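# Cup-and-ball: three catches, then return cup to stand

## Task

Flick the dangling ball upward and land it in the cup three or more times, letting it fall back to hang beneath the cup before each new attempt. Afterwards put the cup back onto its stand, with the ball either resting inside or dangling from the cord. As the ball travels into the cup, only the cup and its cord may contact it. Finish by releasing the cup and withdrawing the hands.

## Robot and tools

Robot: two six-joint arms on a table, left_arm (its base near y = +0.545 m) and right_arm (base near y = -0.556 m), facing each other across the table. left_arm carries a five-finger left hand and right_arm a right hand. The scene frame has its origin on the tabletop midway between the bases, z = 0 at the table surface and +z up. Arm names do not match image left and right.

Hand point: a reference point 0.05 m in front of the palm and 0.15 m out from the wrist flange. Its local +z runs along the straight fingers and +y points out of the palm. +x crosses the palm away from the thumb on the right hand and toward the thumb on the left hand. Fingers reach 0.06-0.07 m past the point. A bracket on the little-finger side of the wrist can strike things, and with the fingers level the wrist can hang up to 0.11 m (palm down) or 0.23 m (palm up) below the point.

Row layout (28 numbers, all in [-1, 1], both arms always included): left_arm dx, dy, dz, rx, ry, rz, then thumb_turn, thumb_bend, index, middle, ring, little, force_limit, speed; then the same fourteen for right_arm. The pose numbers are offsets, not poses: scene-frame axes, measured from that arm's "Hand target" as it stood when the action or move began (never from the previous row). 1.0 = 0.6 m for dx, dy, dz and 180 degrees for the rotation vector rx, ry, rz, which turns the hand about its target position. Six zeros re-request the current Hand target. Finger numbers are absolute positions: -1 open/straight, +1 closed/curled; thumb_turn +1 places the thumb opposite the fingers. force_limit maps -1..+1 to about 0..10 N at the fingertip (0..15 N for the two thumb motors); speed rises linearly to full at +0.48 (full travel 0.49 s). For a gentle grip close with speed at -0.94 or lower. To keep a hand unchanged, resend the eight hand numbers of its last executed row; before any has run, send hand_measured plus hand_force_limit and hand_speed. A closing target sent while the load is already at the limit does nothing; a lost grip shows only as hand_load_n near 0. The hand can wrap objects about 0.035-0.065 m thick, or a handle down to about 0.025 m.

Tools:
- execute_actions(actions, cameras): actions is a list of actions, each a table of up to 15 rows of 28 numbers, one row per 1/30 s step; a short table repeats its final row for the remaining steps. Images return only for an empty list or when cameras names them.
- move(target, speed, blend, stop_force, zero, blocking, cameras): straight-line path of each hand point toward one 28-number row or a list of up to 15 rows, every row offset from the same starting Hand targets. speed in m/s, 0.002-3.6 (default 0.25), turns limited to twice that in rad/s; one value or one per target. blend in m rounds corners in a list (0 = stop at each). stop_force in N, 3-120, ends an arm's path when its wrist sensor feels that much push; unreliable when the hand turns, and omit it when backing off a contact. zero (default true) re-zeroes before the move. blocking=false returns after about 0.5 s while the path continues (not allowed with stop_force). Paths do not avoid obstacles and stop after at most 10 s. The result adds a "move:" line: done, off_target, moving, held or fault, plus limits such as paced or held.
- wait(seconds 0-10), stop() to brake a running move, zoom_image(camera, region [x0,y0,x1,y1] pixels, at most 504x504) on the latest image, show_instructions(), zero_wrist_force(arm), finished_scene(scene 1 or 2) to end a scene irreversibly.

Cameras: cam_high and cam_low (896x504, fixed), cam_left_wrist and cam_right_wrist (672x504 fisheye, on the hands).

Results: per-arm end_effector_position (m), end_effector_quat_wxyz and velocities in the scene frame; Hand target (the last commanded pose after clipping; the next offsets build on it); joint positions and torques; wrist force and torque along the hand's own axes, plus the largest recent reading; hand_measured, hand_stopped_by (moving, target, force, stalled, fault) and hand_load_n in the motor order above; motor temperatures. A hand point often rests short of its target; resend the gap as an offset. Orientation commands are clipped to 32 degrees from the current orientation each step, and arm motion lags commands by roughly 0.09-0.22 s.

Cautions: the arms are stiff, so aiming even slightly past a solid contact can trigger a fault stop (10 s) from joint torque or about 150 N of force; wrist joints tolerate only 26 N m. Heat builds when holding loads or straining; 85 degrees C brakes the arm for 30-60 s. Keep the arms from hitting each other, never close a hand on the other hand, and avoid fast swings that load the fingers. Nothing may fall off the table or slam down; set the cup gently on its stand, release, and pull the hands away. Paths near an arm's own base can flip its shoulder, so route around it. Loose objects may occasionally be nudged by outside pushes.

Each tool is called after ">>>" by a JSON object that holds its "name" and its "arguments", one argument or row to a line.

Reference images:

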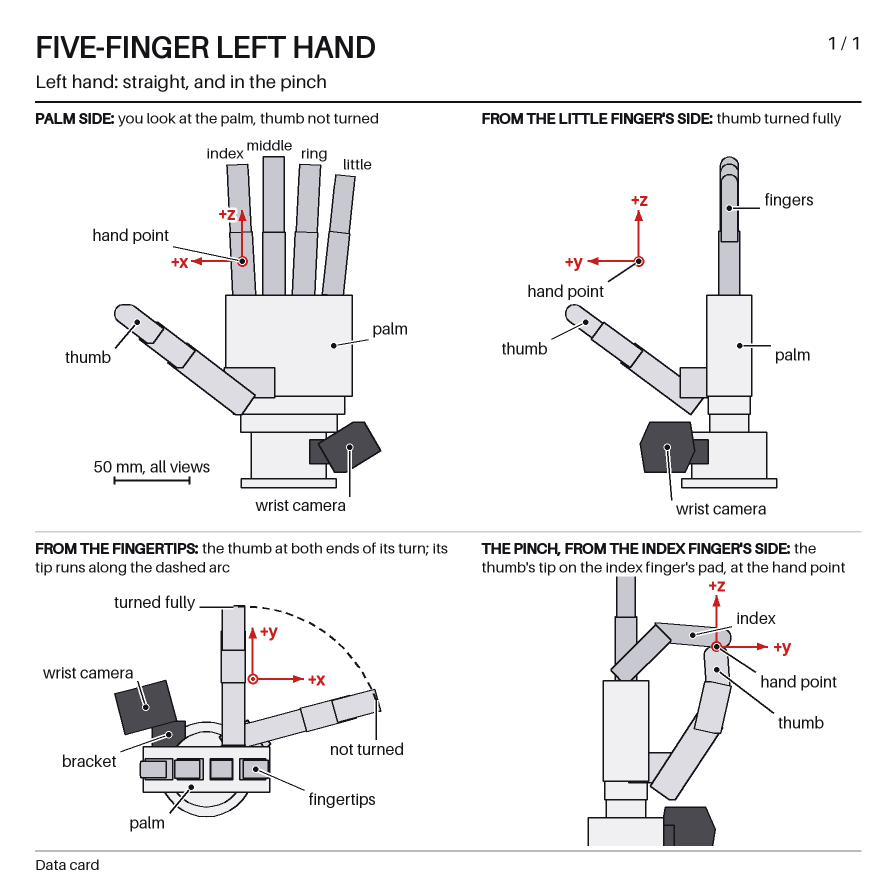

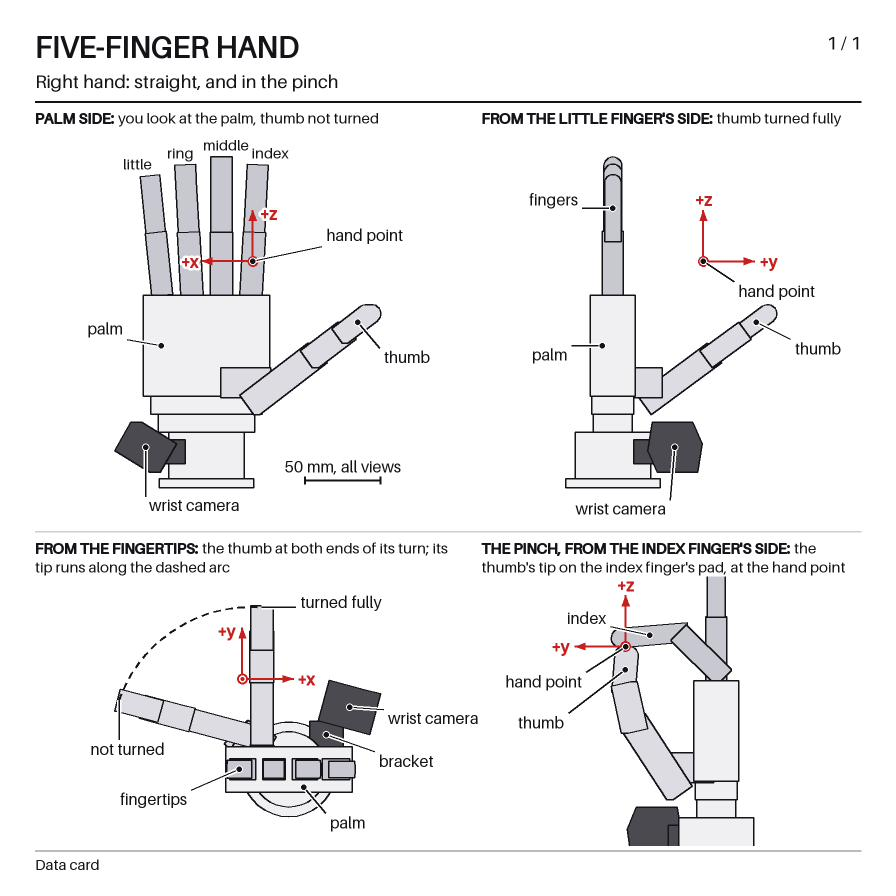

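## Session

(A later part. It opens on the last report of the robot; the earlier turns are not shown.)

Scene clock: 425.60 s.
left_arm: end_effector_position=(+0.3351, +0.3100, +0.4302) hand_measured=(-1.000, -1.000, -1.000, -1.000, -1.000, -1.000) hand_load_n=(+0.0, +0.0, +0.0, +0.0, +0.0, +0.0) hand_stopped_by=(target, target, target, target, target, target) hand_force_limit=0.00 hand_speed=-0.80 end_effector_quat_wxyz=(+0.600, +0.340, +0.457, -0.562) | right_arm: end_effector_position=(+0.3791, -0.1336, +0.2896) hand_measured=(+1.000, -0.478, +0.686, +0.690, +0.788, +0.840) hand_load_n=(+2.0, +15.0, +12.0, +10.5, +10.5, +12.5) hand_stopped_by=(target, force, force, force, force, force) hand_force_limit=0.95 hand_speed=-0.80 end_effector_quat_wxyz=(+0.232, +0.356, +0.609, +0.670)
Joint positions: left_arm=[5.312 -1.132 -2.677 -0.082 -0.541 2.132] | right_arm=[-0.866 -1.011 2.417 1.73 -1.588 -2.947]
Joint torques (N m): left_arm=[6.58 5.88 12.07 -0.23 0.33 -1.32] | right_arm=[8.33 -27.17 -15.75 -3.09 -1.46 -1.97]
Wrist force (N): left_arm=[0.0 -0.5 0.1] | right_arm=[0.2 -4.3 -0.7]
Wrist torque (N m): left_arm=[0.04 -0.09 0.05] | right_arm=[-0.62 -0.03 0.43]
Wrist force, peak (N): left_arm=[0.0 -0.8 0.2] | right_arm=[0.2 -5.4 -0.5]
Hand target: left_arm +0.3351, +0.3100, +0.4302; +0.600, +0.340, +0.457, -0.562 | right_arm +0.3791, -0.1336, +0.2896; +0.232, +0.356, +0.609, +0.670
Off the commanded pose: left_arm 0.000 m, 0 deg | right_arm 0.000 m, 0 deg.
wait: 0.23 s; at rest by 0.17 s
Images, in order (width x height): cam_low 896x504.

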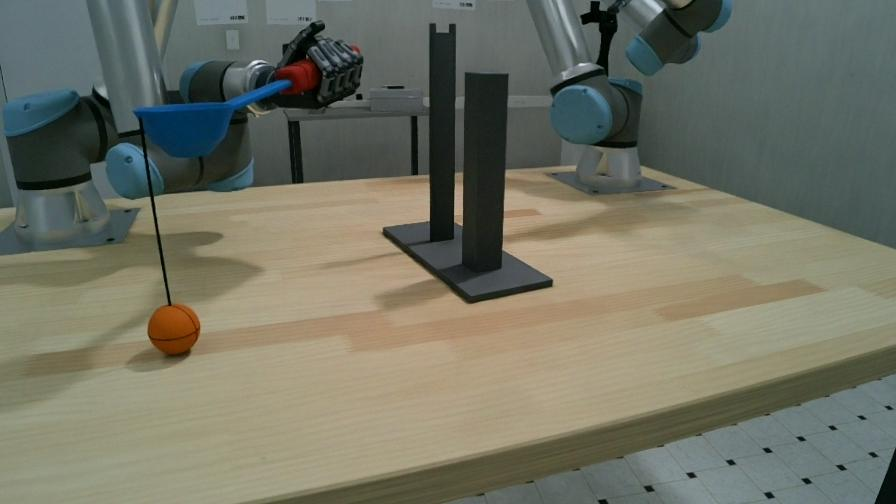

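>>> {"name": "execute_actions", "arguments": {
  "actions": [
    [[0,0,0,0,0,0,-1,-1,-1,-1,-1,-1,0,-0.8,0,0,0,0,0,0,1,0.98,0.985,0.985,0.995,0.995,0.95,-0.8],[0,0,0,0,0,0,-1,-1,-1,-1,-1,-1,0,-0.8,0.0001,0.0001,0,0,0,0,1,0.98,0.985,0.985,0.995,0.995,0.95,-0.8],[0,0,0,0,0,0,-1,-1,-1,-1,-1,-1,0,-0.8,0.0002,0.0002,0.0002,0,0,0,1,0.98,0.985,0.985,0.995,0.995,0.95,-0.8],[0,0,0,0,0,0,-1,-1,-1,-1,-1,-1,0,-0.8,0.0004,0.0005,0.0004,0,0,0,1,0.98,0.985,0.985,0.995,0.995,0.95,-0.8],[0,0,0,0,0,0,-1,-1,-1,-1,-1,-1,0,-0.8,0.0008,0.0010,0.0008,0,0,0,1,0.98,0.985,0.985,0.995,0.995,0.95,-0.8],[0,0,0,0,0,0,-1,-1,-1,-1,-1,-1,0,-0.8,0.0013,0.0017,0.0014,0,0,0,1,0.98,0.985,0.985,0.995,0.995,0.95,-0.8],[0,0,0,0,0,0,-1,-1,-1,-1,-1,-1,0,-0.8,0.0021,0.0027,0.0024,0,0,0,1,0.98,0.985,0.985,0.995,0.995,0.95,-0.8],[0,0,0,0,0,0,-1,-1,-1,-1,-1,-1,0,-0.8,0.0031,0.0040,0.0034,0,0,0,1,0.98,0.985,0.985,0.995,0.995,0.95,-0.8],[0,0,0,0,0,0,-1,-1,-1,-1,-1,-1,0,-0.8,0.0043,0.0055,0.0049,0,0,0,1,0.98,0.985,0.985,0.995,0.995,0.95,-0.8],[0,0,0,0,0,0,-1,-1,-1,-1,-1,-1,0,-0.8,0.0058,0.0075,0.0066,0,0,0,1,0.98,0.985,0.985,0.995,0.995,0.95,-0.8],[0,0,0,0,0,0,-1,-1,-1,-1,-1,-1,0,-0.8,0.0076,0.0098,0.0086,0,0,0,1,0.98,0.985,0.985,0.995,0.995,0.95,-0.8],[0,0,0,0,0,0,-1,-1,-1,-1,-1,-1,0,-0.8,0.0097,0.0124,0.0110,0,0,0,1,0.98,0.985,0.985,0.995,0.995,0.95,-0.8],[0,0,0,0,0,0,-1,-1,-1,-1,-1,-1,0,-0.8,0.0122,0.0156,0.0137,0,0,0,1,0.98,0.985,0.985,0.995,0.995,0.95,-0.8],[0,0,0,0,0,0,-1,-1,-1,-1,-1,-1,0,-0.8,0.0148,0.0190,0.0168,0,0,0,1,0.98,0.985,0.985,0.995,0.995,0.95,-0.8],[0,0,0,0,0,0,-1,-1,-1,-1,-1,-1,0,-0.8,0.0178,0.0229,0.0202,0,0,0,1,0.98,0.985,0.985,0.995,0.995,0.95,-0.8]],
    [[0,0,0,0,0,0,-1,-1,-1,-1,-1,-1,0,-0.8,0.0033,0.0043,0.0037,0,0,0,1,0.98,0.985,0.985,0.995,0.995,0.95,-0.8],[0,0,0,0,0,0,-1,-1,-1,-1,-1,-1,0,-0.8,0.0069,0.0089,0.0078,0,0,0,1,0.98,0.985,0.985,0.995,0.995,0.95,-0.8],[0,0,0,0,0,0,-1,-1,-1,-1,-1,-1,0,-0.8,0.0108,0.0138,0.0121,0,0,0,1,0.98,0.985,0.985,0.995,0.995,0.95,-0.8],[0,0,0,0,0,0,-1,-1,-1,-1,-1,-1,0,-0.8,0.0148,0.0190,0.0168,0,0,0,1,0.98,0.985,0.985,0.995,0.995,0.95,-0.8],[0,0,0,0,0,0,-1,-1,-1,-1,-1,-1,0,-0.8,0.0192,0.0247,0.0216,0,0,0,1,0.98,0.985,0.985,0.995,0.995,0.95,-0.8],[0,0,0,0,0,0,-1,-1,-1,-1,-1,-1,0,-0.8,0.0237,0.0305,0.0267,0,0,0,1,0.98,0.985,0.985,0.995,0.995,0.95,-0.8],[0,0,0,0,0,0,-1,-1,-1,-1,-1,-1,0,-0.8,0.0283,0.0365,0.0320,0,0,0,1,0.98,0.985,0.985,0.995,0.995,0.95,-0.8],[0,0,0,0,0,0,-1,-1,-1,-1,-1,-1,0,-0.8,0.0331,0.0426,0.0374,0,0,0,1,0.98,0.985,0.985,0.995,0.995,0.95,-0.8],[0,0,0,0,0,0,-1,-1,-1,-1,-1,-1,0,-0.8,0.0380,0.0488,0.0428,0,0,0,1,0.98,0.985,0.985,0.995,0.995,0.95,-0.8],[0,0,0,0,0,0,-1,-1,-1,-1,-1,-1,0,-0.8,0.0429,0.0552,0.0484,0,0,0,1,0.98,0.985,0.985,0.995,0.995,0.95,-0.8],[0,0,0,0,0,0,-1,-1,-1,-1,-1,-1,0,-0.8,0.0479,0.0615,0.0540,0,0,0,1,0.98,0.985,0.985,0.995,0.995,0.95,-0.8],[0,0,0,0,0,0,-1,-1,-1,-1,-1,-1,0,-0.8,0.0528,0.0679,0.0596,0,0,0,1,0.98,0.985,0.985,0.995,0.995,0.95,-0.8],[0,0,0,0,0,0,-1,-1,-1,-1,-1,-1,0,-0.8,0.0577,0.0742,0.0652,0,0,0,1,0.98,0.985,0.985,0.995,0.995,0.95,-0.8],[0,0,0,0,0,0,-1,-1,-1,-1,-1,-1,0,-0.8,0.0625,0.0804,0.0706,0,0,0,1,0.98,0.985,0.985,0.995,0.995,0.95,-0.8],[0,0,0,0,0,0,-1,-1,-1,-1,-1,-1,0,-0.8,0.0671,0.0863,0.0758,0,0,0,1,0.98,0.985,0.985,0.995,0.995,0.95,-0.8]],
    [[0,0,0,0,0,0,-1,-1,-1,-1,-1,-1,0,-0.8,0.0045,0.0058,0.0051,0,0,0,1,0.98,0.985,0.985,0.995,0.995,0.95,-0.8],[0,0,0,0,0,0,-1,-1,-1,-1,-1,-1,0,-0.8,0.0088,0.0114,0.0099,0,0,0,1,0.98,0.985,0.985,0.995,0.995,0.95,-0.8],[0,0,0,0,0,0,-1,-1,-1,-1,-1,-1,0,-0.8,0.0129,0.0166,0.0146,0,0,0,1,0.98,0.985,0.985,0.995,0.995,0.95,-0.8],[0,0,0,0,0,0,-1,-1,-1,-1,-1,-1,0,-0.8,0.0167,0.0215,0.0189,0,0,0,1,0.98,0.985,0.985,0.995,0.995,0.95,-0.8],[0,0,0,0,0,0,-1,-1,-1,-1,-1,-1,0,-0.8,0.0204,0.0262,0.0230,0,0,0,1,0.98,0.985,0.985,0.995,0.995,0.95,-0.8],[0,0,0,0,0,0,-1,-1,-1,-1,-1,-1,0,-0.8,0.0237,0.0305,0.0267,0,0,0,1,0.98,0.985,0.985,0.995,0.995,0.95,-0.8],[0,0,0,0,0,0,-1,-1,-1,-1,-1,-1,0,-0.8,0.0267,0.0344,0.0301,0,0,0,1,0.98,0.985,0.985,0.995,0.995,0.95,-0.8],[0,0,0,0,0,0,-1,-1,-1,-1,-1,-1,0,-0.8,0.0294,0.0378,0.0331,0,0,0,1,0.98,0.985,0.985,0.995,0.995,0.95,-0.8],[0,0,0,0,0,0,-1,-1,-1,-1,-1,-1,0,-0.8,0.0318,0.0409,0.0359,0,0,0,1,0.98,0.985,0.985,0.995,0.995,0.95,-0.8],[0,0,0,0,0,0,-1,-1,-1,-1,-1,-1,0,-0.8,0.0338,0.0435,0.0383,0,0,0,1,0.98,0.985,0.985,0.995,0.995,0.95,-0.8],[0,0,0,0,0,0,-1,-1,-1,-1,-1,-1,0,-0.8,0.0356,0.0458,0.0403,0,0,0,1,0.98,0.985,0.985,0.995,0.995,0.95,-0.8],[0,0,0,0,0,0,-1,-1,-1,-1,-1,-1,0,-0.8,0.0372,0.0478,0.0420,0,0,0,1,0.98,0.985,0.985,0.995,0.995,0.95,-0.8],[0,0,0,0,0,0,-1,-1,-1,-1,-1,-1,0,-0.8,0.0384,0.0494,0.0435,0,0,0,1,0.98,0.985,0.985,0.995,0.995,0.95,-0.8],[0,0,0,0,0,0,-1,-1,-1,-1,-1,-1,0,-0.8,0.0394,0.0507,0.0445,0,0,0,1,0.98,0.985,0.985,0.995,0.995,0.95,-0.8],[0,0,0,0,0,0,-1,-1,-1,-1,-1,-1,0,-0.8,0.0402,0.0517,0.0453,0,0,0,1,0.98,0.985,0.985,0.995,0.995,0.95,-0.8]],
    [[0,0,0,0,0,0,-1,-1,-1,-1,-1,-1,0,-0.8,0.0005,0.0007,0.0006,0,0,0,1,0.98,0.985,0.985,0.995,0.995,0.95,-0.8],[0,0,0,0,0,0,-1,-1,-1,-1,-1,-1,0,-0.8,0.0009,0.0012,0.0010,0,0,0,1,0.98,0.985,0.985,0.995,0.995,0.95,-0.8],[0,0,0,0,0,0,-1,-1,-1,-1,-1,-1,0,-0.8,0.0012,0.0015,0.0012,0,0,0,1,0.98,0.985,0.985,0.995,0.995,0.95,-0.8],[0,0,0,0,0,0,-1,-1,-1,-1,-1,-1,0,-0.8,0.0013,0.0017,0.0014,0,0,0,1,0.98,0.985,0.985,0.995,0.995,0.95,-0.8],[0,0,0,0,0,0,-1,-1,-1,-1,-1,-1,0,-0.8,0.0013,0.0017,0.0014,0,0,0,1,0.98,0.985,0.985,0.995,0.995,0.95,-0.8]]
  ]
}}

>>> {"name": "execute_actions", "arguments": {
  "actions": [
    [[0,0,0,0,0,0,-1,-1,-1,-1,-1,-1,0,-0.8,-0.0002,-0.0002,0,0,0,0,1,0.98,0.985,0.985,0.995,0.995,0.95,-0.8],[0,0,0,0,0,0,-1,-1,-1,-1,-1,-1,0,-0.8,-0.0022,-0.0022,0,0,0,0,1,0.98,0.985,0.985,0.995,0.995,0.95,-0.8],[0,0,0,0,0,0,-1,-1,-1,-1,-1,-1,0,-0.8,-0.0074,-0.0074,0,0,0,0,1,0.98,0.985,0.985,0.995,0.995,0.95,-0.8],[0,0,0,0,0,0,-1,-1,-1,-1,-1,-1,0,-0.8,-0.0166,-0.0166,0,0,0,0,1,0.98,0.985,0.985,0.995,0.995,0.95,-0.8],[0,0,0,0,0,0,-1,-1,-1,-1,-1,-1,0,-0.8,-0.0303,-0.0303,0,0,0,0,1,0.98,0.985,0.985,0.995,0.995,0.95,-0.8],[0,0,0,0,0,0,-1,-1,-1,-1,-1,-1,0,-0.8,-0.0481,-0.0481,0,0,0,0,1,0.98,0.985,0.985,0.995,0.995,0.95,-0.8],[0,0,0,0,0,0,-1,-1,-1,-1,-1,-1,0,-0.8,-0.0690,-0.0690,0,0,0,0,1,0.98,0.985,0.985,0.995,0.995,0.95,-0.8],[0,0,0,0,0,0,-1,-1,-1,-1,-1,-1,0,-0.8,-0.0916,-0.0916,0,0,0,0,1,0.98,0.985,0.985,0.995,0.995,0.95,-0.8],[0,0,0,0,0,0,-1,-1,-1,-1,-1,-1,0,-0.8,-0.1146,-0.1146,0,0,0,0,1,0.98,0.985,0.985,0.995,0.995,0.95,-0.8],[0,0,0,0,0,0,-1,-1,-1,-1,-1,-1,0,-0.8,-0.1373,-0.1373,0,0,0,0,1,0.98,0.985,0.985,0.995,0.995,0.95,-0.8],[0,0,0,0,0,0,-1,-1,-1,-1,-1,-1,0,-0.8,-0.1587,-0.1587,0,0,0,0,1,0.98,0.985,0.985,0.995,0.995,0.95,-0.8],[0,0,0,0,0,0,-1,-1,-1,-1,-1,-1,0,-0.8,-0.1773,-0.1773,0,0,0,0,1,0.98,0.985,0.985,0.995,0.995,0.95,-0.8],[0,0,0,0,0,0,-1,-1,-1,-1,-1,-1,0,-0.8,-0.1925,-0.1925,0,0,0,0,1,0.98,0.985,0.985,0.995,0.995,0.95,-0.8],[0,0,0,0,0,0,-1,-1,-1,-1,-1,-1,0,-0.8,-0.2031,-0.2031,0,0,0,0,1,0.98,0.985,0.985,0.995,0.995,0.95,-0.8],[0,0,0,0,0,0,-1,-1,-1,-1,-1,-1,0,-0.8,-0.2086,-0.2086,0,0,0,0,1,0.98,0.985,0.985,0.995,0.995,0.95,-0.8]],
    [[0,0,0,0,0,0,-1,-1,-1,-1,-1,-1,0,-0.8,0,0,0,0,0,0,1,0.98,0.985,0.985,0.995,0.995,0.95,-0.8],[0,0,0,0,0,0,-1,-1,-1,-1,-1,-1,0,-0.8,0.0055,0.0055,0,0,0,0,1,0.98,0.985,0.985,0.995,0.995,0.95,-0.8],[0,0,0,0,0,0,-1,-1,-1,-1,-1,-1,0,-0.8,0.0161,0.0161,0,0,0,0,1,0.98,0.985,0.985,0.995,0.995,0.95,-0.8],[0,0,0,0,0,0,-1,-1,-1,-1,-1,-1,0,-0.8,0.0313,0.0313,0,0,0,0,1,0.98,0.985,0.985,0.995,0.995,0.95,-0.8],[0,0,0,0,0,0,-1,-1,-1,-1,-1,-1,0,-0.8,0.0499,0.0499,0,0,0,0,1,0.98,0.985,0.985,0.995,0.995,0.95,-0.8],[0,0,0,0,0,0,-1,-1,-1,-1,-1,-1,0,-0.8,0.0713,0.0713,0,0,0,0,1,0.98,0.985,0.985,0.995,0.995,0.95,-0.8],[0,0,0,0,0,0,-1,-1,-1,-1,-1,-1,0,-0.8,0.0940,0.0940,0.0003,0,0,0,1,0.98,0.985,0.985,0.995,0.995,0.95,-0.8],[0,0,0,0,0,0,-1,-1,-1,-1,-1,-1,0,-0.8,0.1168,0.1168,0.0027,0,0,0,1,0.98,0.985,0.985,0.995,0.995,0.95,-0.8],[0,0,0,0,0,0,-1,-1,-1,-1,-1,-1,0,-0.8,0.1385,0.1385,0.0085,0,0,0,1,0.98,0.985,0.985,0.995,0.995,0.95,-0.8],[0,0,0,0,0,0,-1,-1,-1,-1,-1,-1,0,-0.8,0.1584,0.1584,0.0192,0,0,0,1,0.98,0.985,0.985,0.995,0.995,0.95,-0.8],[0,0,0,0,0,0,-1,-1,-1,-1,-1,-1,0,-0.8,0.1754,0.1754,0.0350,0,0,0,1,0.98,0.985,0.985,0.995,0.995,0.95,-0.8],[0,0,0,0,0,0,-1,-1,-1,-1,-1,-1,0,-0.8,0.1888,0.1888,0.0555,0,0,0,1,0.98,0.985,0.985,0.995,0.995,0.95,-0.8],[0,0,0,0,0,0,-1,-1,-1,-1,-1,-1,0,-0.8,0.1981,0.1981,0.0795,0,0,0,1,0.98,0.985,0.985,0.995,0.995,0.95,-0.8],[0,0,0,0,0,0,-1,-1,-1,-1,-1,-1,0,-0.8,0.2029,0.2029,0.1055,0,0,0,1,0.98,0.985,0.985,0.995,0.995,0.95,-0.8],[0,0,0,0,0,0,-1,-1,-1,-1,-1,-1,0,-0.8,0.2029,0.2029,0.1315,0,0,0,1,0.98,0.985,0.985,0.995,0.995,0.95,-0.8]],
    [[0,0,0,0,0,0,-1,-1,-1,-1,-1,-1,0,-0.8,-0.0048,-0.0048,0.0233,0,0,0,1,0.98,0.985,0.985,0.995,0.995,0.95,-0.8],[0,0,0,0,0,0,-1,-1,-1,-1,-1,-1,0,-0.8,-0.0141,-0.0141,0.0420,0,0,0,1,0.98,0.985,0.985,0.995,0.995,0.95,-0.8],[0,0,0,0,0,0,-1,-1,-1,-1,-1,-1,0,-0.8,-0.0275,-0.0275,0.0538,0,0,0,1,0.98,0.985,0.985,0.995,0.995,0.95,-0.8],[0,0,0,0,0,0,-1,-1,-1,-1,-1,-1,0,-0.8,-0.0432,-0.0458,0.0580,0,0,0,1,0.98,0.985,0.985,0.995,0.995,0.95,-0.8],[0,0,0,0,0,0,-1,-1,-1,-1,-1,-1,0,-0.8,-0.0592,-0.0694,0.0538,0,0,0,1,0.98,0.985,0.985,0.995,0.995,0.95,-0.8],[0,0,0,0,0,0,-1,-1,-1,-1,-1,-1,0,-0.8,-0.0751,-0.0971,0.0420,0,0,0,1,0.98,0.985,0.985,0.995,0.995,0.95,-0.8],[0,0,0,0,0,0,-1,-1,-1,-1,-1,-1,0,-0.8,-0.0905,-0.1271,0.0233,0,0,0,1,0.98,0.985,0.985,0.995,0.995,0.95,-0.8],[0,0,0,0,0,0,-1,-1,-1,-1,-1,-1,0,-0.8,-0.1042,-0.1572,0,0,0,0,1,0.98,0.985,0.985,0.995,0.995,0.95,-0.8],[0,0,0,0,0,0,-1,-1,-1,-1,-1,-1,0,-0.8,-0.1157,-0.1853,-0.0260,0,0,0,1,0.98,0.985,0.985,0.995,0.995,0.95,-0.8],[0,0,0,0,0,0,-1,-1,-1,-1,-1,-1,0,-0.8,-0.1260,-0.2102,-0.0523,0,0,0,1,0.98,0.985,0.985,0.995,0.995,0.95,-0.8],[0,0,0,0,0,0,-1,-1,-1,-1,-1,-1,0,-0.8,-0.1358,-0.2318,-0.0788,0,0,0,1,0.98,0.985,0.985,0.995,0.995,0.95,-0.8],[0,0,0,0,0,0,-1,-1,-1,-1,-1,-1,0,-0.8,-0.1457,-0.2491,-0.1052,0,0,0,1,0.98,0.985,0.985,0.995,0.995,0.95,-0.8],[0,0,0,0,0,0,-1,-1,-1,-1,-1,-1,0,-0.8,-0.1557,-0.2617,-0.1315,0,0,0,1,0.98,0.985,0.985,0.995,0.995,0.95,-0.8],[0,0,0,0,0,0,-1,-1,-1,-1,-1,-1,0,-0.8,-0.1651,-0.2711,-0.1560,0,0,0,1,0.98,0.985,0.985,0.995,0.995,0.95,-0.8],[0,0,0,0,0,0,-1,-1,-1,-1,-1,-1,0,-0.8,-0.1725,-0.2785,-0.1768,0,0,0,1,0.98,0.985,0.985,0.995,0.995,0.95,-0.8]],
    [[0,0,0,0,0,0,-1,-1,-1,-1,-1,-1,0,-0.8,-0.0051,-0.0051,-0.0168,0,0,0,1,0.98,0.985,0.985,0.995,0.995,0.95,-0.8],[0,0,0,0,0,0,-1,-1,-1,-1,-1,-1,0,-0.8,-0.0083,-0.0083,-0.0300,0,0,0,1,0.98,0.985,0.985,0.995,0.995,0.95,-0.8],[0,0,0,0,0,0,-1,-1,-1,-1,-1,-1,0,-0.8,-0.0092,-0.0092,-0.0395,0,0,0,1,0.98,0.985,0.985,0.995,0.995,0.95,-0.8],[0,0,0,0,0,0,-1,-1,-1,-1,-1,-1,0,-0.8,-0.0092,-0.0092,-0.0450,0,0,0,1,0.98,0.985,0.985,0.995,0.995,0.95,-0.8],[0,0,0,0,0,0,-1,-1,-1,-1,-1,-1,0,-0.8,-0.0092,-0.0092,-0.0468,0,0,0,1,0.98,0.985,0.985,0.995,0.995,0.95,-0.8]]
  ],
  "cameras": ["cam_low","cam_high"]
}}

>>> {"name": "zoom_image", "arguments": {
  "camera": "cam_high",
  "region": [460, 60, 640, 180]
}}

Scene clock: 442.83 s.
left_arm: end_effector_position=(+0.3351, +0.3100, +0.4302) hand_measured=(-1.000, -1.000, -1.000, -1.000, -1.000, -1.000) hand_load_n=(+0.0, +0.0, +0.0, +0.0, +0.0, +0.0) hand_stopped_by=(target, target, target, target, target, target) hand_force_limit=0.00 hand_speed=-0.80 end_effector_quat_wxyz=(+0.600, +0.340, +0.457, -0.562) | right_arm: end_effector_position=(+0.4549, -0.0360, +0.3752) hand_measured=(+1.000, -0.478, +0.686, +0.690, +0.788, +0.840) hand_load_n=(+2.0, +15.0, +12.0, +10.5, +10.5, +12.0) hand_stopped_by=(target, force, force, force, force, force) hand_force_limit=0.95 hand_speed=-0.80 end_effector_quat_wxyz=(+0.232, +0.356, +0.609, +0.670)
Joint positions: left_arm=[5.312 -1.132 -2.677 -0.082 -0.541 2.132] | right_arm=[-0.812 -1.1 2.055 2.182 -1.642 -2.948]
Joint torques (N m): left_arm=[5.64 5.83 11.94 -0.14 0.42 -1.33] | right_arm=[6.6 -23.87 -4.51 -4.07 -0.93 0.86]
Wrist force (N): left_arm=[0.4 -0.5 -0.2] | right_arm=[0.3 -5.7 -0.3]
Wrist torque (N m): left_arm=[0.04 -0.12 0.07] | right_arm=[-0.58 -0.07 0.49]
Wrist force, peak (N): left_arm=[0.7 -0.8 0.3] | right_arm=[0.0 -6.4 -0.8]
Hand target: left_arm +0.3351, +0.3100, +0.4302; +0.600, +0.340, +0.457, -0.562 | right_arm +0.4549, -0.0360, +0.3752; +0.232, +0.356, +0.609, +0.670
Off the commanded pose: left_arm 0.000 m, 0 deg | right_arm 0.000 m, 0 deg.

Scene clock: 445.03 s.
left_arm: end_effector_position=(+0.3351, +0.3100, +0.4302) hand_measured=(-1.000, -1.000, -1.000, -1.000, -1.000, -1.000) hand_load_n=(+0.0, +0.0, +0.0, +0.0, +0.0, +0.0) hand_stopped_by=(target, target, target, target, target, target) hand_force_limit=0.00 hand_speed=-0.80 end_effector_quat_wxyz=(+0.600, +0.340, +0.457, -0.562) | right_arm: end_effector_position=(+0.3425, -0.2121, +0.3199) hand_measured=(+1.000, -0.478, +0.686, +0.690, +0.788, +0.840) hand_load_n=(+2.0, +15.0, +8.0, +10.0, +10.5, +14.0) hand_stopped_by=(target, force, force, force, force, force) hand_force_limit=0.95 hand_speed=-0.80 end_effector_quat_wxyz=(+0.232, +0.356, +0.609, +0.670)
Joint positions: left_arm=[5.312 -1.132 -2.677 -0.082 -0.541 2.132] | right_arm=[-1.038 -1.189 2.678 1.647 -1.416 -2.946]
Joint torques (N m): left_arm=[5.81 6.51 11.47 -0.33 0.38 -1.25] | right_arm=[10.87 -14.64 -0.54 -3.32 -1.53 1.52]
Wrist force (N): left_arm=[0.1 -0.5 0.2] | right_arm=[0.4 -3.8 -0.7]
Wrist torque (N m): left_arm=[0.04 -0.09 0.06] | right_arm=[-0.52 -0.05 0.47]
Wrist force, peak (N): left_arm=[0.7 -0.6 0.2] | right_arm=[-0.1 -9.4 2.0]
Hand target: left_arm +0.3351, +0.3100, +0.4302; +0.600, +0.340, +0.457, -0.562 | right_arm +0.3425, -0.2120, +0.3199; +0.232, +0.356, +0.609, +0.670
Off the commanded pose: left_arm 0.000 m, 0 deg | right_arm 0.000 m, 0 deg.
Images, in order (width x height): cam_high 896x504, cam_low 896x504.

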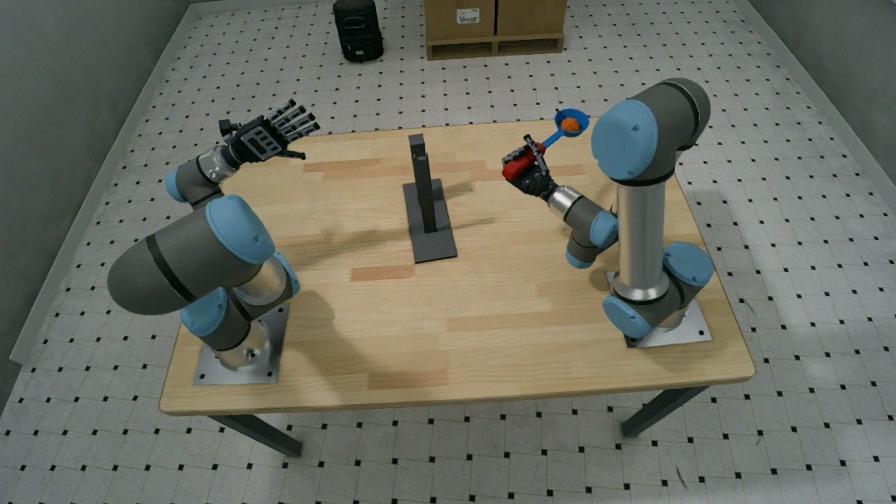

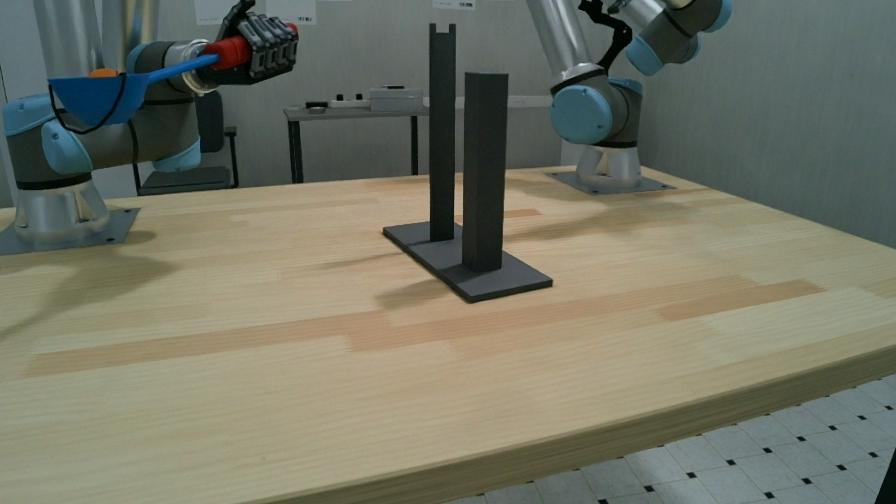

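Scaled by 2.800 from the camera's 896x504 image, which has a finer 1280x720 frame.

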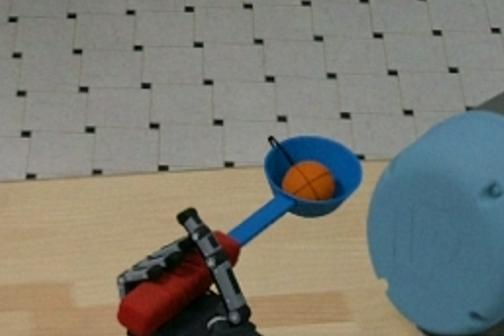

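>>> {"name": "move", "arguments": {
  "target": [
    [0,0,0,0,0,0,-1,-1,-1,-1,-1,-1,0,-0.8,0.0175,0.1367,0.1668,0,0,0,1,0.98,0.985,0.985,0.995,0.995,0.95,-0.8],
    [0,0,0,0,0,0,-1,-1,-1,-1,-1,-1,0,-0.8,-0.0692,0.4367,0.2335,0,0,0.302,1,0.98,0.985,0.985,0.995,0.995,0.95,-0.8],
    [0,0,0,0,0,0,-1,-1,-1,-1,-1,-1,0,-0.8,-0.1692,0.4367,0.2335,0,0,0.302,1,0.98,0.985,0.985,0.995,0.995,0.95,-0.8]
  ],
  "speed": [0.2,0.22,0.1],
  "blend": [0.03,0.02,0],
  "cameras": ["cam_high","cam_low","cam_left_wrist"]
}}

>>> {"name": "zoom_image", "arguments": {
  "camera": "cam_high",
  "region": [340, 70, 520, 190]
}}

>>> {"name": "zoom_image", "arguments": {
  "camera": "cam_left_wrist",
  "region": [200, 180, 440, 360]
}}

>>> {"name": "zoom_image", "arguments": {
  "camera": "cam_low",
  "region": [380, 0, 560, 120]
}}

Scene clock: 450.67 s.
left_arm: end_effector_position=(+0.3351, +0.3100, +0.4302) hand_measured=(-1.000, -1.000, -1.000, -1.000, -1.000, -1.000) hand_load_n=(+0.0, +0.0, +0.0, +0.0, +0.0, +0.0) hand_stopped_by=(target, target, target, target, target, target) hand_force_limit=0.00 hand_speed=-0.80 end_effector_quat_wxyz=(+0.600, +0.340, +0.457, -0.562) | right_arm: end_effector_position=(+0.2409, +0.0499, +0.4601) hand_measured=(+1.000, -0.478, +0.686, +0.690, +0.788, +0.840) hand_load_n=(+2.0, +15.0, +8.0, +10.5, +10.5, +14.0) hand_stopped_by=(target, force, force, force, force, force) hand_force_limit=0.95 hand_speed=-0.80 end_effector_quat_wxyz=(-0.099, +0.038, +0.704, +0.702)
Joint positions: left_arm=[5.312 -1.132 -2.677 -0.082 -0.541 2.132] | right_arm=[-0.847 -1.347 2.11 2.371 -0.658 -2.941]
Joint torques (N m): left_arm=[5.98 6.68 12.09 -0.18 0.24 -1.41] | right_arm=[0.96 -16.94 -26.33 0.77 0.96 -1.18]
Wrist force (N): left_arm=[0.3 -0.3 -0.1] | right_arm=[0.0 -5.4 -0.3]
Wrist torque (N m): left_arm=[0.08 -0.11 0.06] | right_arm=[-0.60 -0.02 0.45]
Wrist force, peak (N): left_arm=[0.3 -0.9 0.6] | right_arm=[-0.7 -7.6 -1.2]
Hand target: left_arm +0.3351, +0.3100, +0.4302; +0.600, +0.340, +0.457, -0.562 | right_arm +0.2409, +0.0500, +0.4600; -0.099, +0.038, +0.704, +0.702
Off the commanded pose: left_arm 0.000 m, 0 deg | right_arm 0.000 m, 0 deg.
move: done
camera_calibration:
cam_left_wrist: T_world_to_cam=[[-0.958793, -0.22695, -0.170909, 0.467126], [0.128072, 0.191713, -0.973059, 0.321743], [0.253601, -0.954851, -0.154747, 0.394133], [0, 0, 0, 1]] pos_world=[0.306718, 0.42067, 0.453902]
Images, in order (width x height): cam_high 896x504, cam_low 896x504, cam_left_wrist 672x504.

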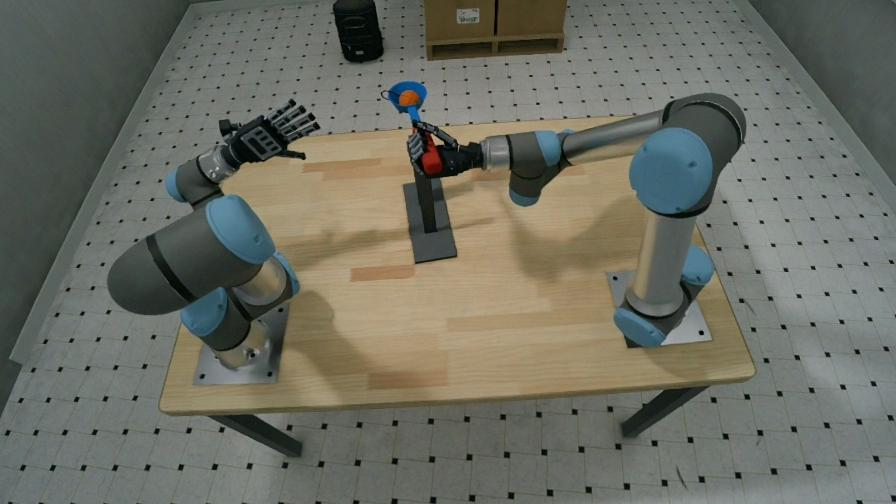

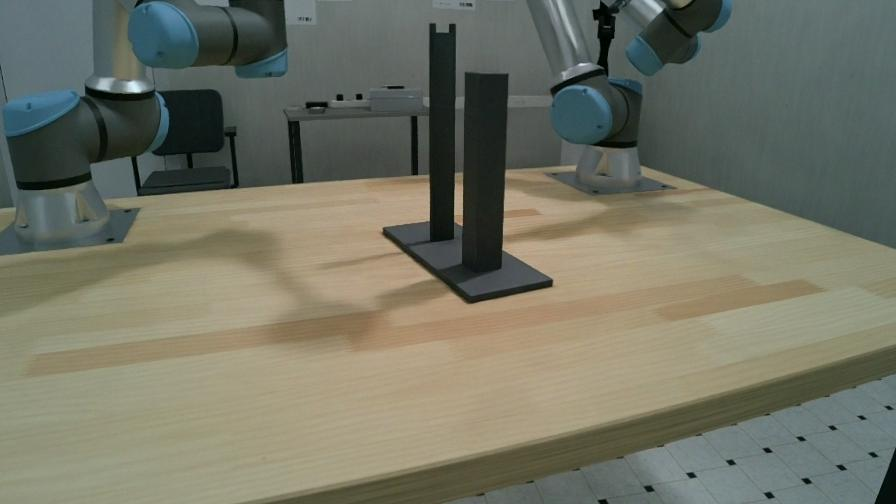

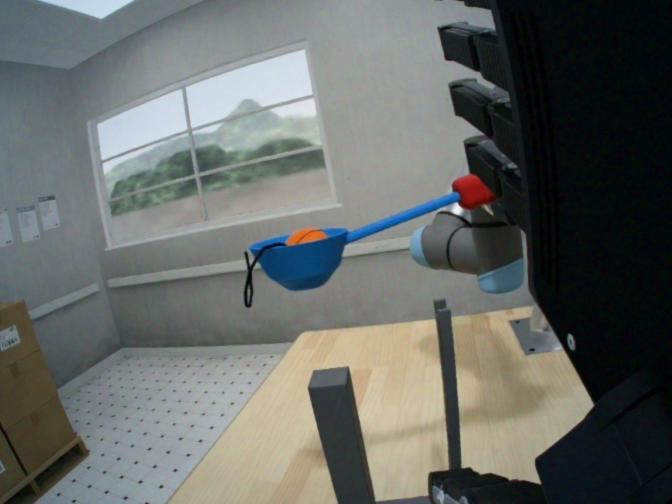

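Scaled by 2.800 from the camera's 896x504 image, which has a finer 1280x720 frame.

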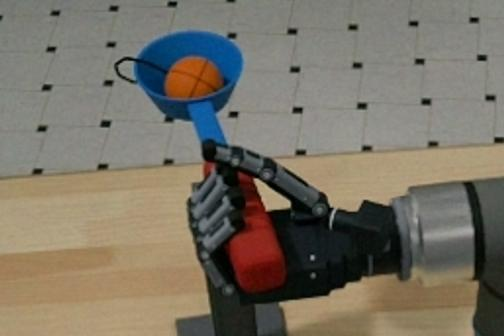

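Scaled by 2.100 from the camera's 672x504 image, which has a finer 960x720 frame.

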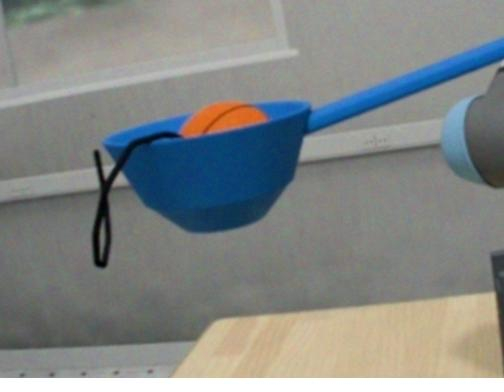

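Scaled by 2.800 from the camera's 896x504 image, which has a finer 1280x720 frame.

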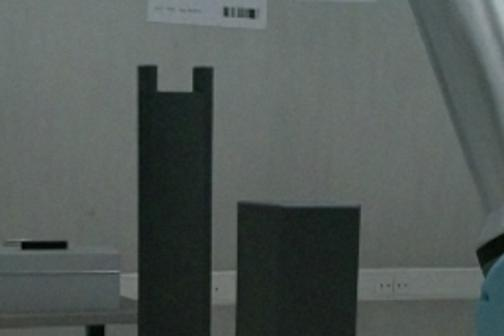

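>>> {"name": "move", "arguments": {
  "target": [0,0,0,0,0,0,-1,-1,-1,-1,-1,-1,0,-0.8,0.0083,0.0133,-0.0833,0,0,-0.025,1,0.98,0.985,0.985,0.995,0.995,0.95,-0.8],
  "speed": 0.08,
  "cameras": ["cam_high","cam_low","cam_left_wrist"]
}}

>>> {"name": "zoom_image", "arguments": {
  "camera": "cam_high",
  "region": [340, 90, 520, 210]
}}

>>> {"name": "zoom_image", "arguments": {
  "camera": "cam_left_wrist",
  "region": [230, 230, 470, 410]
}}

>>> {"name": "zoom_image", "arguments": {
  "camera": "cam_low",
  "region": [380, 0, 560, 120]
}}

Scene clock: 456.43 s.
left_arm: end_effector_position=(+0.3351, +0.3100, +0.4302) hand_measured=(-1.000, -1.000, -1.000, -1.000, -1.000, -1.000) hand_load_n=(+0.0, +0.0, +0.0, +0.0, +0.0, +0.0) hand_stopped_by=(target, target, target, target, target, target) hand_force_limit=0.00 hand_speed=-0.80 end_effector_quat_wxyz=(+0.600, +0.340, +0.457, -0.562) | right_arm: end_effector_position=(+0.2458, +0.0580, +0.4100) hand_measured=(+1.000, -0.478, +0.686, +0.690, +0.788, +0.840) hand_load_n=(+2.0, +15.0, +8.0, +10.5, +10.5, +14.5) hand_stopped_by=(target, force, force, force, force, force) hand_force_limit=0.95 hand_speed=-0.80 end_effector_quat_wxyz=(-0.072, +0.066, +0.702, +0.705)
Joint positions: left_arm=[5.312 -1.132 -2.677 -0.082 -0.541 2.132] | right_arm=[-0.8 -1.24 2.145 2.23 -0.783 -2.942]
Joint torques (N m): left_arm=[6.4 5.97 11.57 -0.05 0.34 -1.34] | right_arm=[-9.24 -33.99 -28.23 -1.02 0.59 1.32]
Wrist force (N): left_arm=[0.2 -0.5 0.4] | right_arm=[0.6 -3.8 -0.9]
Wrist torque (N m): left_arm=[0.02 -0.11 0.07] | right_arm=[-0.52 -0.05 0.48]
Wrist force, peak (N): left_arm=[0.6 -0.8 0.1] | right_arm=[0.0 -6.7 -0.4]
Hand target: left_arm +0.3351, +0.3100, +0.4302; +0.600, +0.340, +0.457, -0.562 | right_arm +0.2459, +0.0580, +0.4100; -0.072, +0.066, +0.702, +0.705
Off the commanded pose: left_arm 0.000 m, 0 deg | right_arm 0.000 m, 0 deg.
move: done
camera_calibration:
cam_left_wrist: T_world_to_cam=[[-0.958793, -0.22695, -0.170909, 0.467126], [0.128072, 0.191713, -0.973059, 0.321743], [0.253601, -0.954851, -0.154747, 0.394133], [0, 0, 0, 1]] pos_world=[0.306718, 0.42067, 0.453902]
Images, in order (width x height): cam_high 896x504, cam_low 896x504, cam_left_wrist 672x504.

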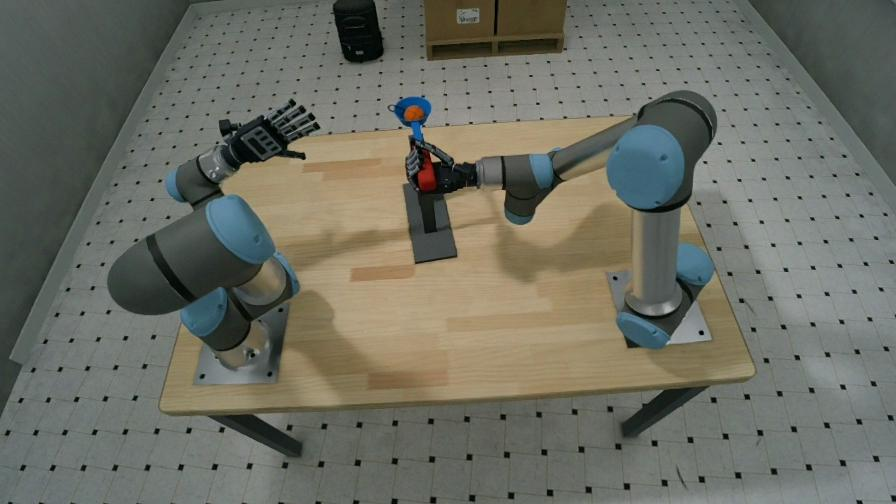

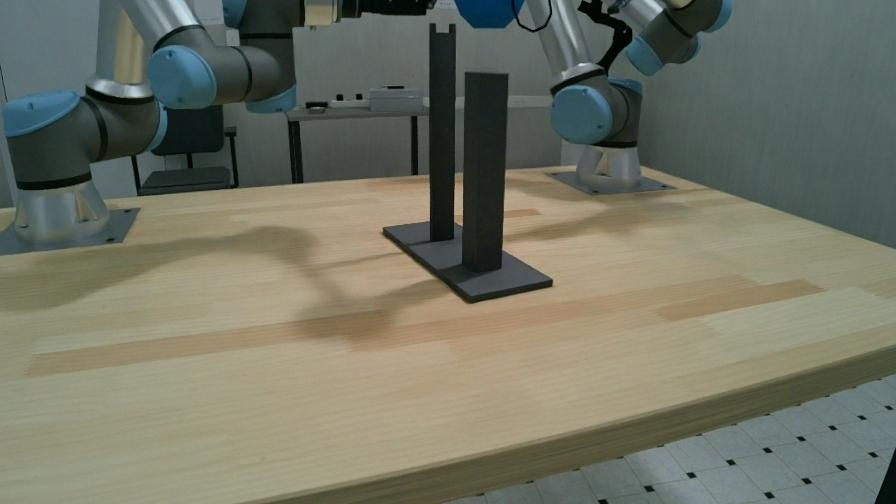

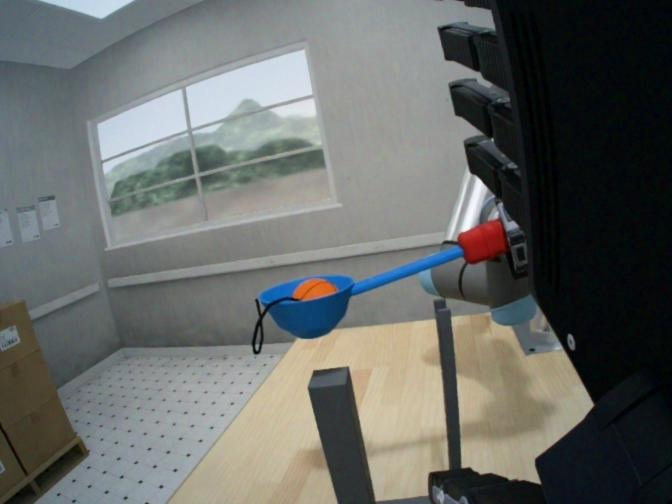

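Scaled by 2.800 from the camera's 896x504 image, which has a finer 1280x720 frame.

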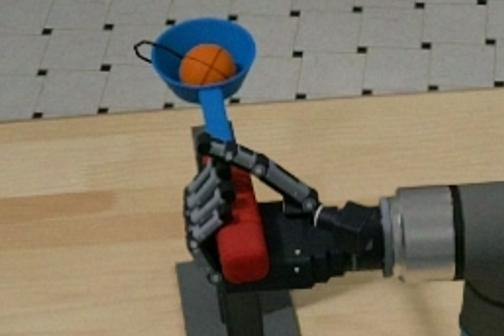

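Scaled by 2.100 from the camera's 672x504 image, which has a finer 960x720 frame.

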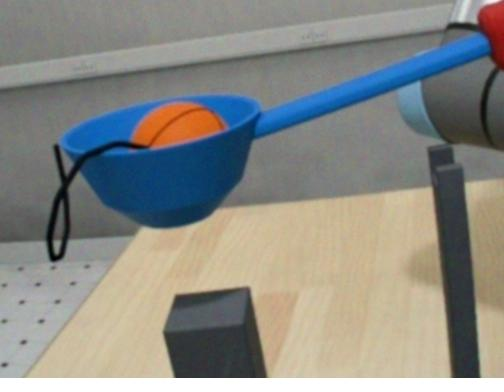

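Scaled by 2.800 from the camera's 896x504 image, which has a finer 1280x720 frame.

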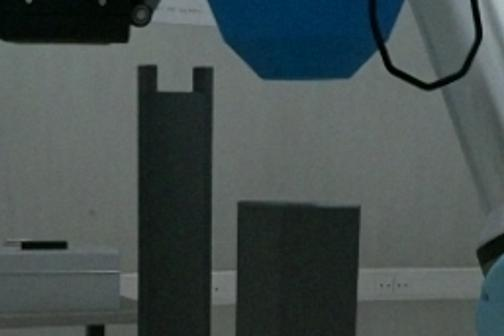

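>>> {"name": "move", "arguments": {
  "target": [0,0,0,0,0,0,-1,-1,-1,-1,-1,-1,0,-0.8,-0.0125,0.0,-0.0417,0,0,0,1,0.98,0.985,0.985,0.995,0.995,0.95,-0.8],
  "speed": 0.05,
  "cameras": ["cam_high","cam_low","cam_left_wrist"]
}}

>>> {"name": "zoom_image", "arguments": {
  "camera": "cam_high",
  "region": [370, 90, 460, 150]
}}

>>> {"name": "zoom_image", "arguments": {
  "camera": "cam_left_wrist",
  "region": [230, 230, 470, 410]
}}

>>> {"name": "zoom_image", "arguments": {
  "camera": "cam_low",
  "region": [380, 0, 560, 120]
}}

Scene clock: 462.57 s.
left_arm: end_effector_position=(+0.3351, +0.3100, +0.4302) hand_measured=(-1.000, -1.000, -1.000, -1.000, -1.000, -1.000) hand_load_n=(+0.0, +0.0, +0.0, +0.0, +0.0, +0.0) hand_stopped_by=(target, target, target, target, target, target) hand_force_limit=0.00 hand_speed=-0.80 end_effector_quat_wxyz=(+0.600, +0.340, +0.457, -0.562) | right_arm: end_effector_position=(+0.2384, +0.0580, +0.3849) hand_measured=(+1.000, -0.478, +0.686, +0.690, +0.788, +0.840) hand_load_n=(+2.0, +15.0, +8.0, +10.5, +10.5, +14.0) hand_stopped_by=(target, force, force, force, force, force) hand_force_limit=0.95 hand_speed=-0.80 end_effector_quat_wxyz=(-0.072, +0.066, +0.702, +0.705)
Joint positions: left_arm=[5.312 -1.132 -2.677 -0.082 -0.541 2.132] | right_arm=[-0.786 -1.188 2.168 2.155 -0.798 -2.943]
Joint torques (N m): left_arm=[5.88 6.61 11.67 -0.22 0.34 -1.32] | right_arm=[-8.12 -42.98 -27.39 0.5 1.8 0.76]
Wrist force (N): left_arm=[0.4 -0.5 0.4] | right_arm=[0.3 -4.8 -0.5]
Wrist torque (N m): left_arm=[0.02 -0.12 0.07] | right_arm=[-0.55 -0.04 0.48]
Wrist force, peak (N): left_arm=[0.5 -1.0 0.2] | right_arm=[0.0 -6.3 -0.4]
Hand target: left_arm +0.3351, +0.3100, +0.4302; +0.600, +0.340, +0.457, -0.562 | right_arm +0.2384, +0.0580, +0.3850; -0.072, +0.066, +0.702, +0.705
Off the commanded pose: left_arm 0.000 m, 0 deg | right_arm 0.000 m, 0 deg.
move: done
camera_calibration:
cam_left_wrist: T_world_to_cam=[[-0.958793, -0.22695, -0.170909, 0.467126], [0.128072, 0.191713, -0.973059, 0.321743], [0.253601, -0.954851, -0.154747, 0.394133], [0, 0, 0, 1]] pos_world=[0.306718, 0.42067, 0.453902]
Images, in order (width x height): cam_high 896x504, cam_low 896x504, cam_left_wrist 672x504.

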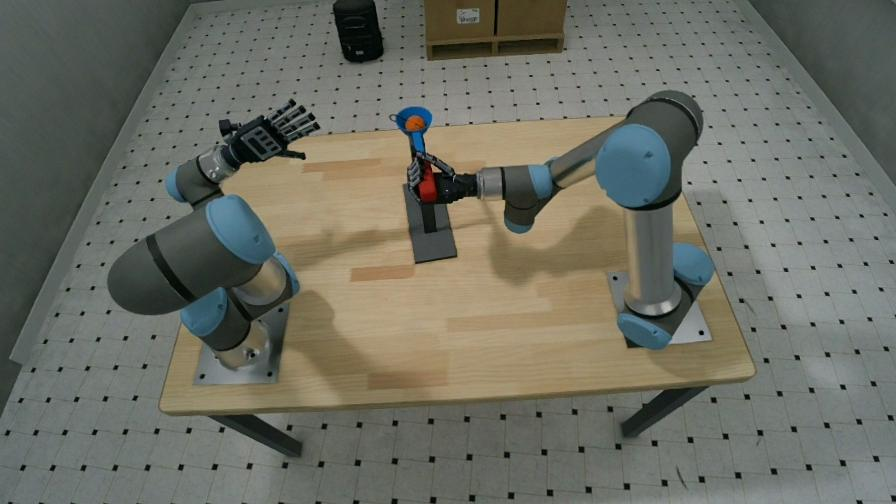

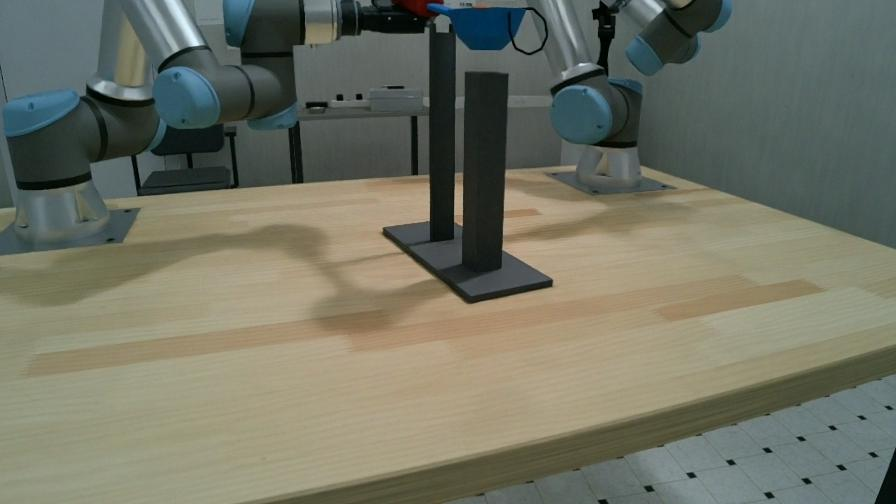

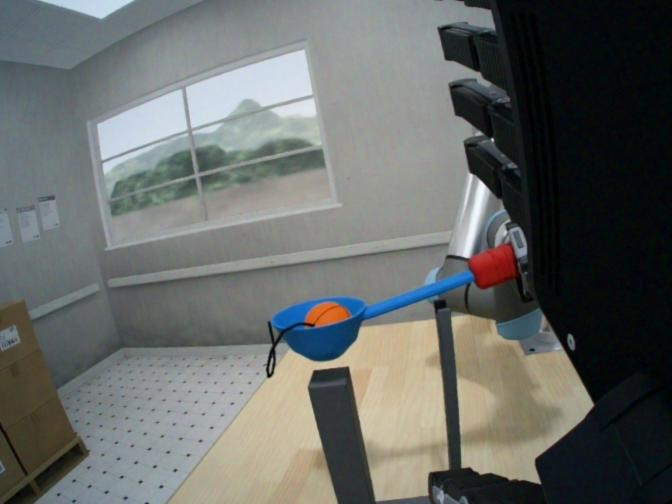

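Scaled by 5.600 from the camera's 896x504 image, which has a finer 1280x720 frame.

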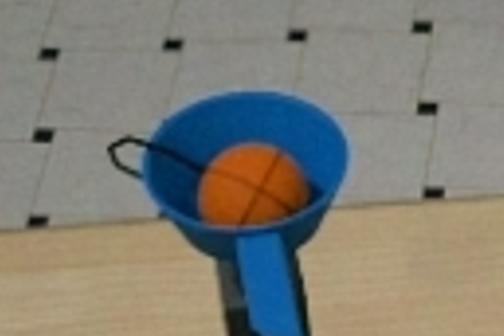

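Scaled by 2.100 from the camera's 672x504 image, which has a finer 960x720 frame.

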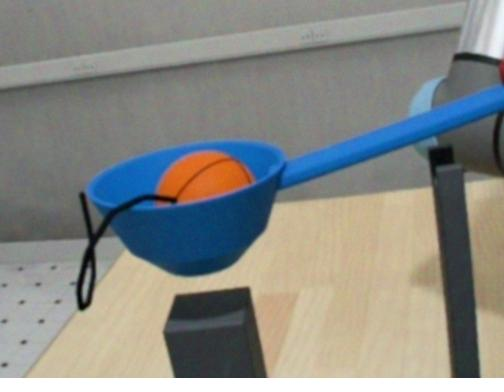

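Scaled by 2.800 from the camera's 896x504 image, which has a finer 1280x720 frame.

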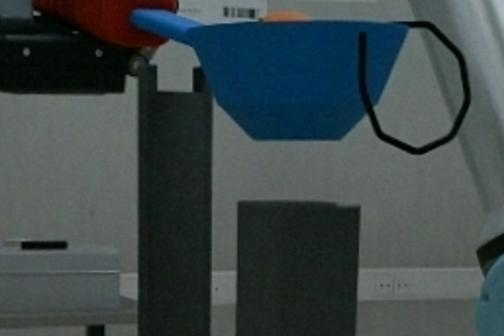

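>>> {"name": "move", "arguments": {
  "target": [0,0,0,0,0,0,-1,-1,-1,-1,-1,-1,0,-0.8,0,0,-0.025,0,0,0,1,0.98,0.985,0.985,0.995,0.995,0.95,-0.8],
  "speed": 0.015,
  "stop_force": 4,
  "cameras": ["cam_high","cam_low","cam_left_wrist"]
}}

Scene clock: 469.67 s.
left_arm: end_effector_position=(+0.3351, +0.3100, +0.4302) hand_measured=(-1.000, -1.000, -1.000, -1.000, -1.000, -1.000) hand_load_n=(+0.0, +0.0, +0.0, +0.0, -0.5, +0.0) hand_stopped_by=(target, target, target, target, target, target) hand_force_limit=0.00 hand_speed=-0.80 end_effector_quat_wxyz=(+0.600, +0.340, +0.457, -0.562) | right_arm: end_effector_position=(+0.2384, +0.0580, +0.3700) hand_measured=(+1.000, -0.478, +0.686, +0.690, +0.788, +0.840) hand_load_n=(+2.0, +15.0, +8.0, +10.0, +10.5, +14.0) hand_stopped_by=(target, force, force, force, force, force) hand_force_limit=0.95 hand_speed=-0.80 end_effector_quat_wxyz=(-0.072, +0.066, +0.702, +0.705)
Joint positions: left_arm=[5.312 -1.132 -2.677 -0.082 -0.541 2.132] | right_arm=[-0.786 -1.152 2.175 2.112 -0.797 -2.943]
Joint torques (N m): left_arm=[5.85 6.9 11.55 -0.18 0.26 -1.39] | right_arm=[-8.45 -43.44 -23.32 0.53 1.98 -1.5]
Wrist force (N): left_arm=[0.0 -0.6 0.2] | right_arm=[0.3 -5.0 -0.4]
Wrist torque (N m): left_arm=[0.02 -0.06 0.05] | right_arm=[-0.60 -0.06 0.48]
Wrist force, peak (N): left_arm=[0.3 -1.1 0.2] | right_arm=[0.1 -6.2 -0.2]
Hand target: left_arm +0.3351, +0.3100, +0.4302; +0.600, +0.340, +0.457, -0.562 | right_arm +0.2384, +0.0580, +0.3700; -0.072, +0.066, +0.702, +0.705
Off the commanded pose: left_arm 0.000 m, 0 deg | right_arm 0.000 m, 0 deg.
move: done
camera_calibration:
cam_left_wrist: T_world_to_cam=[[-0.958793, -0.22695, -0.170909, 0.467126], [0.128072, 0.191713, -0.973059, 0.321743], [0.253601, -0.954851, -0.154747, 0.394133], [0, 0, 0, 1]] pos_world=[0.306718, 0.42067, 0.453902]
Images, in order (width x height): cam_high 896x504, cam_low 896x504, cam_left_wrist 672x504.

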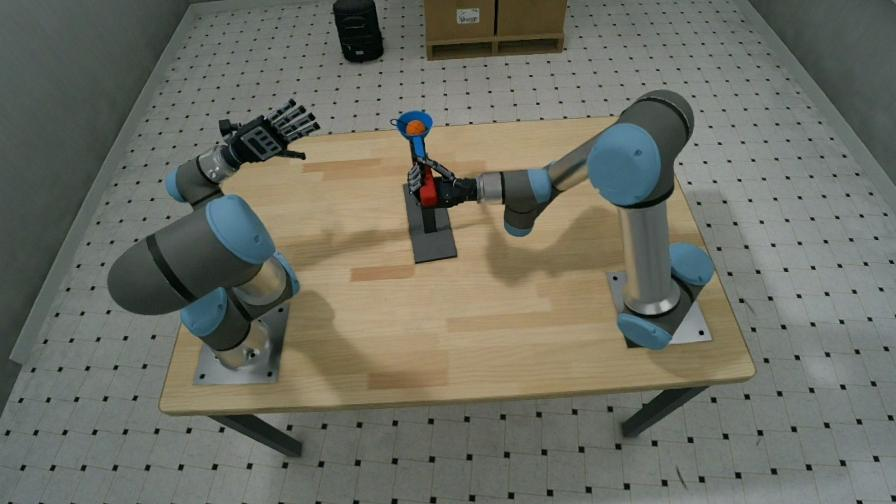

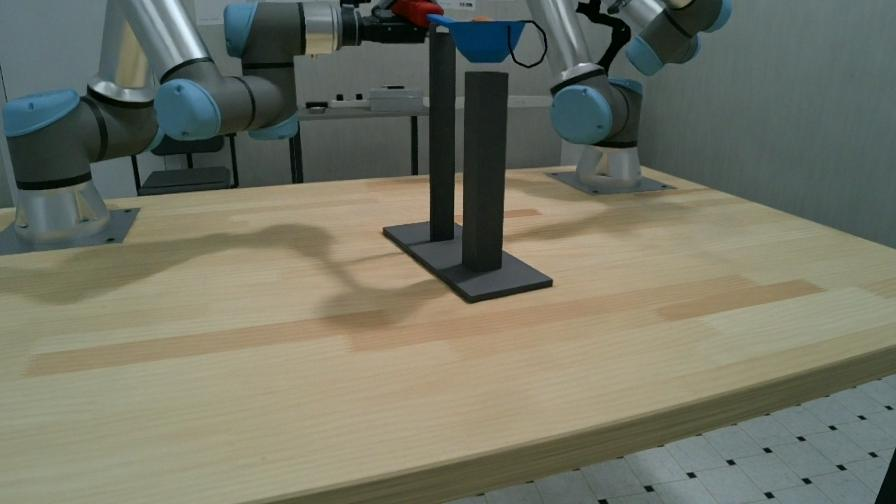

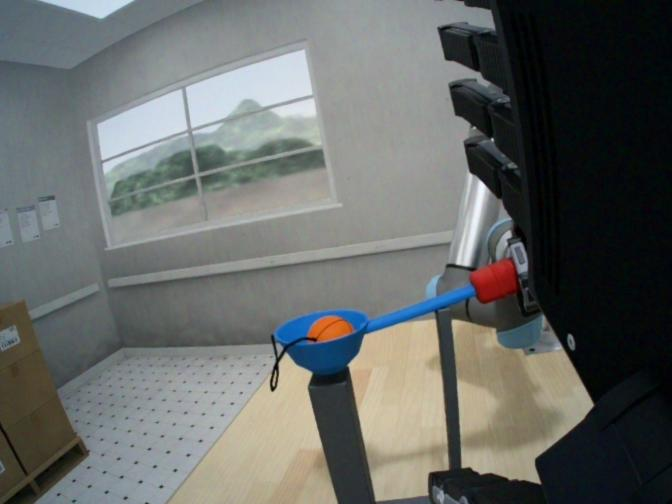

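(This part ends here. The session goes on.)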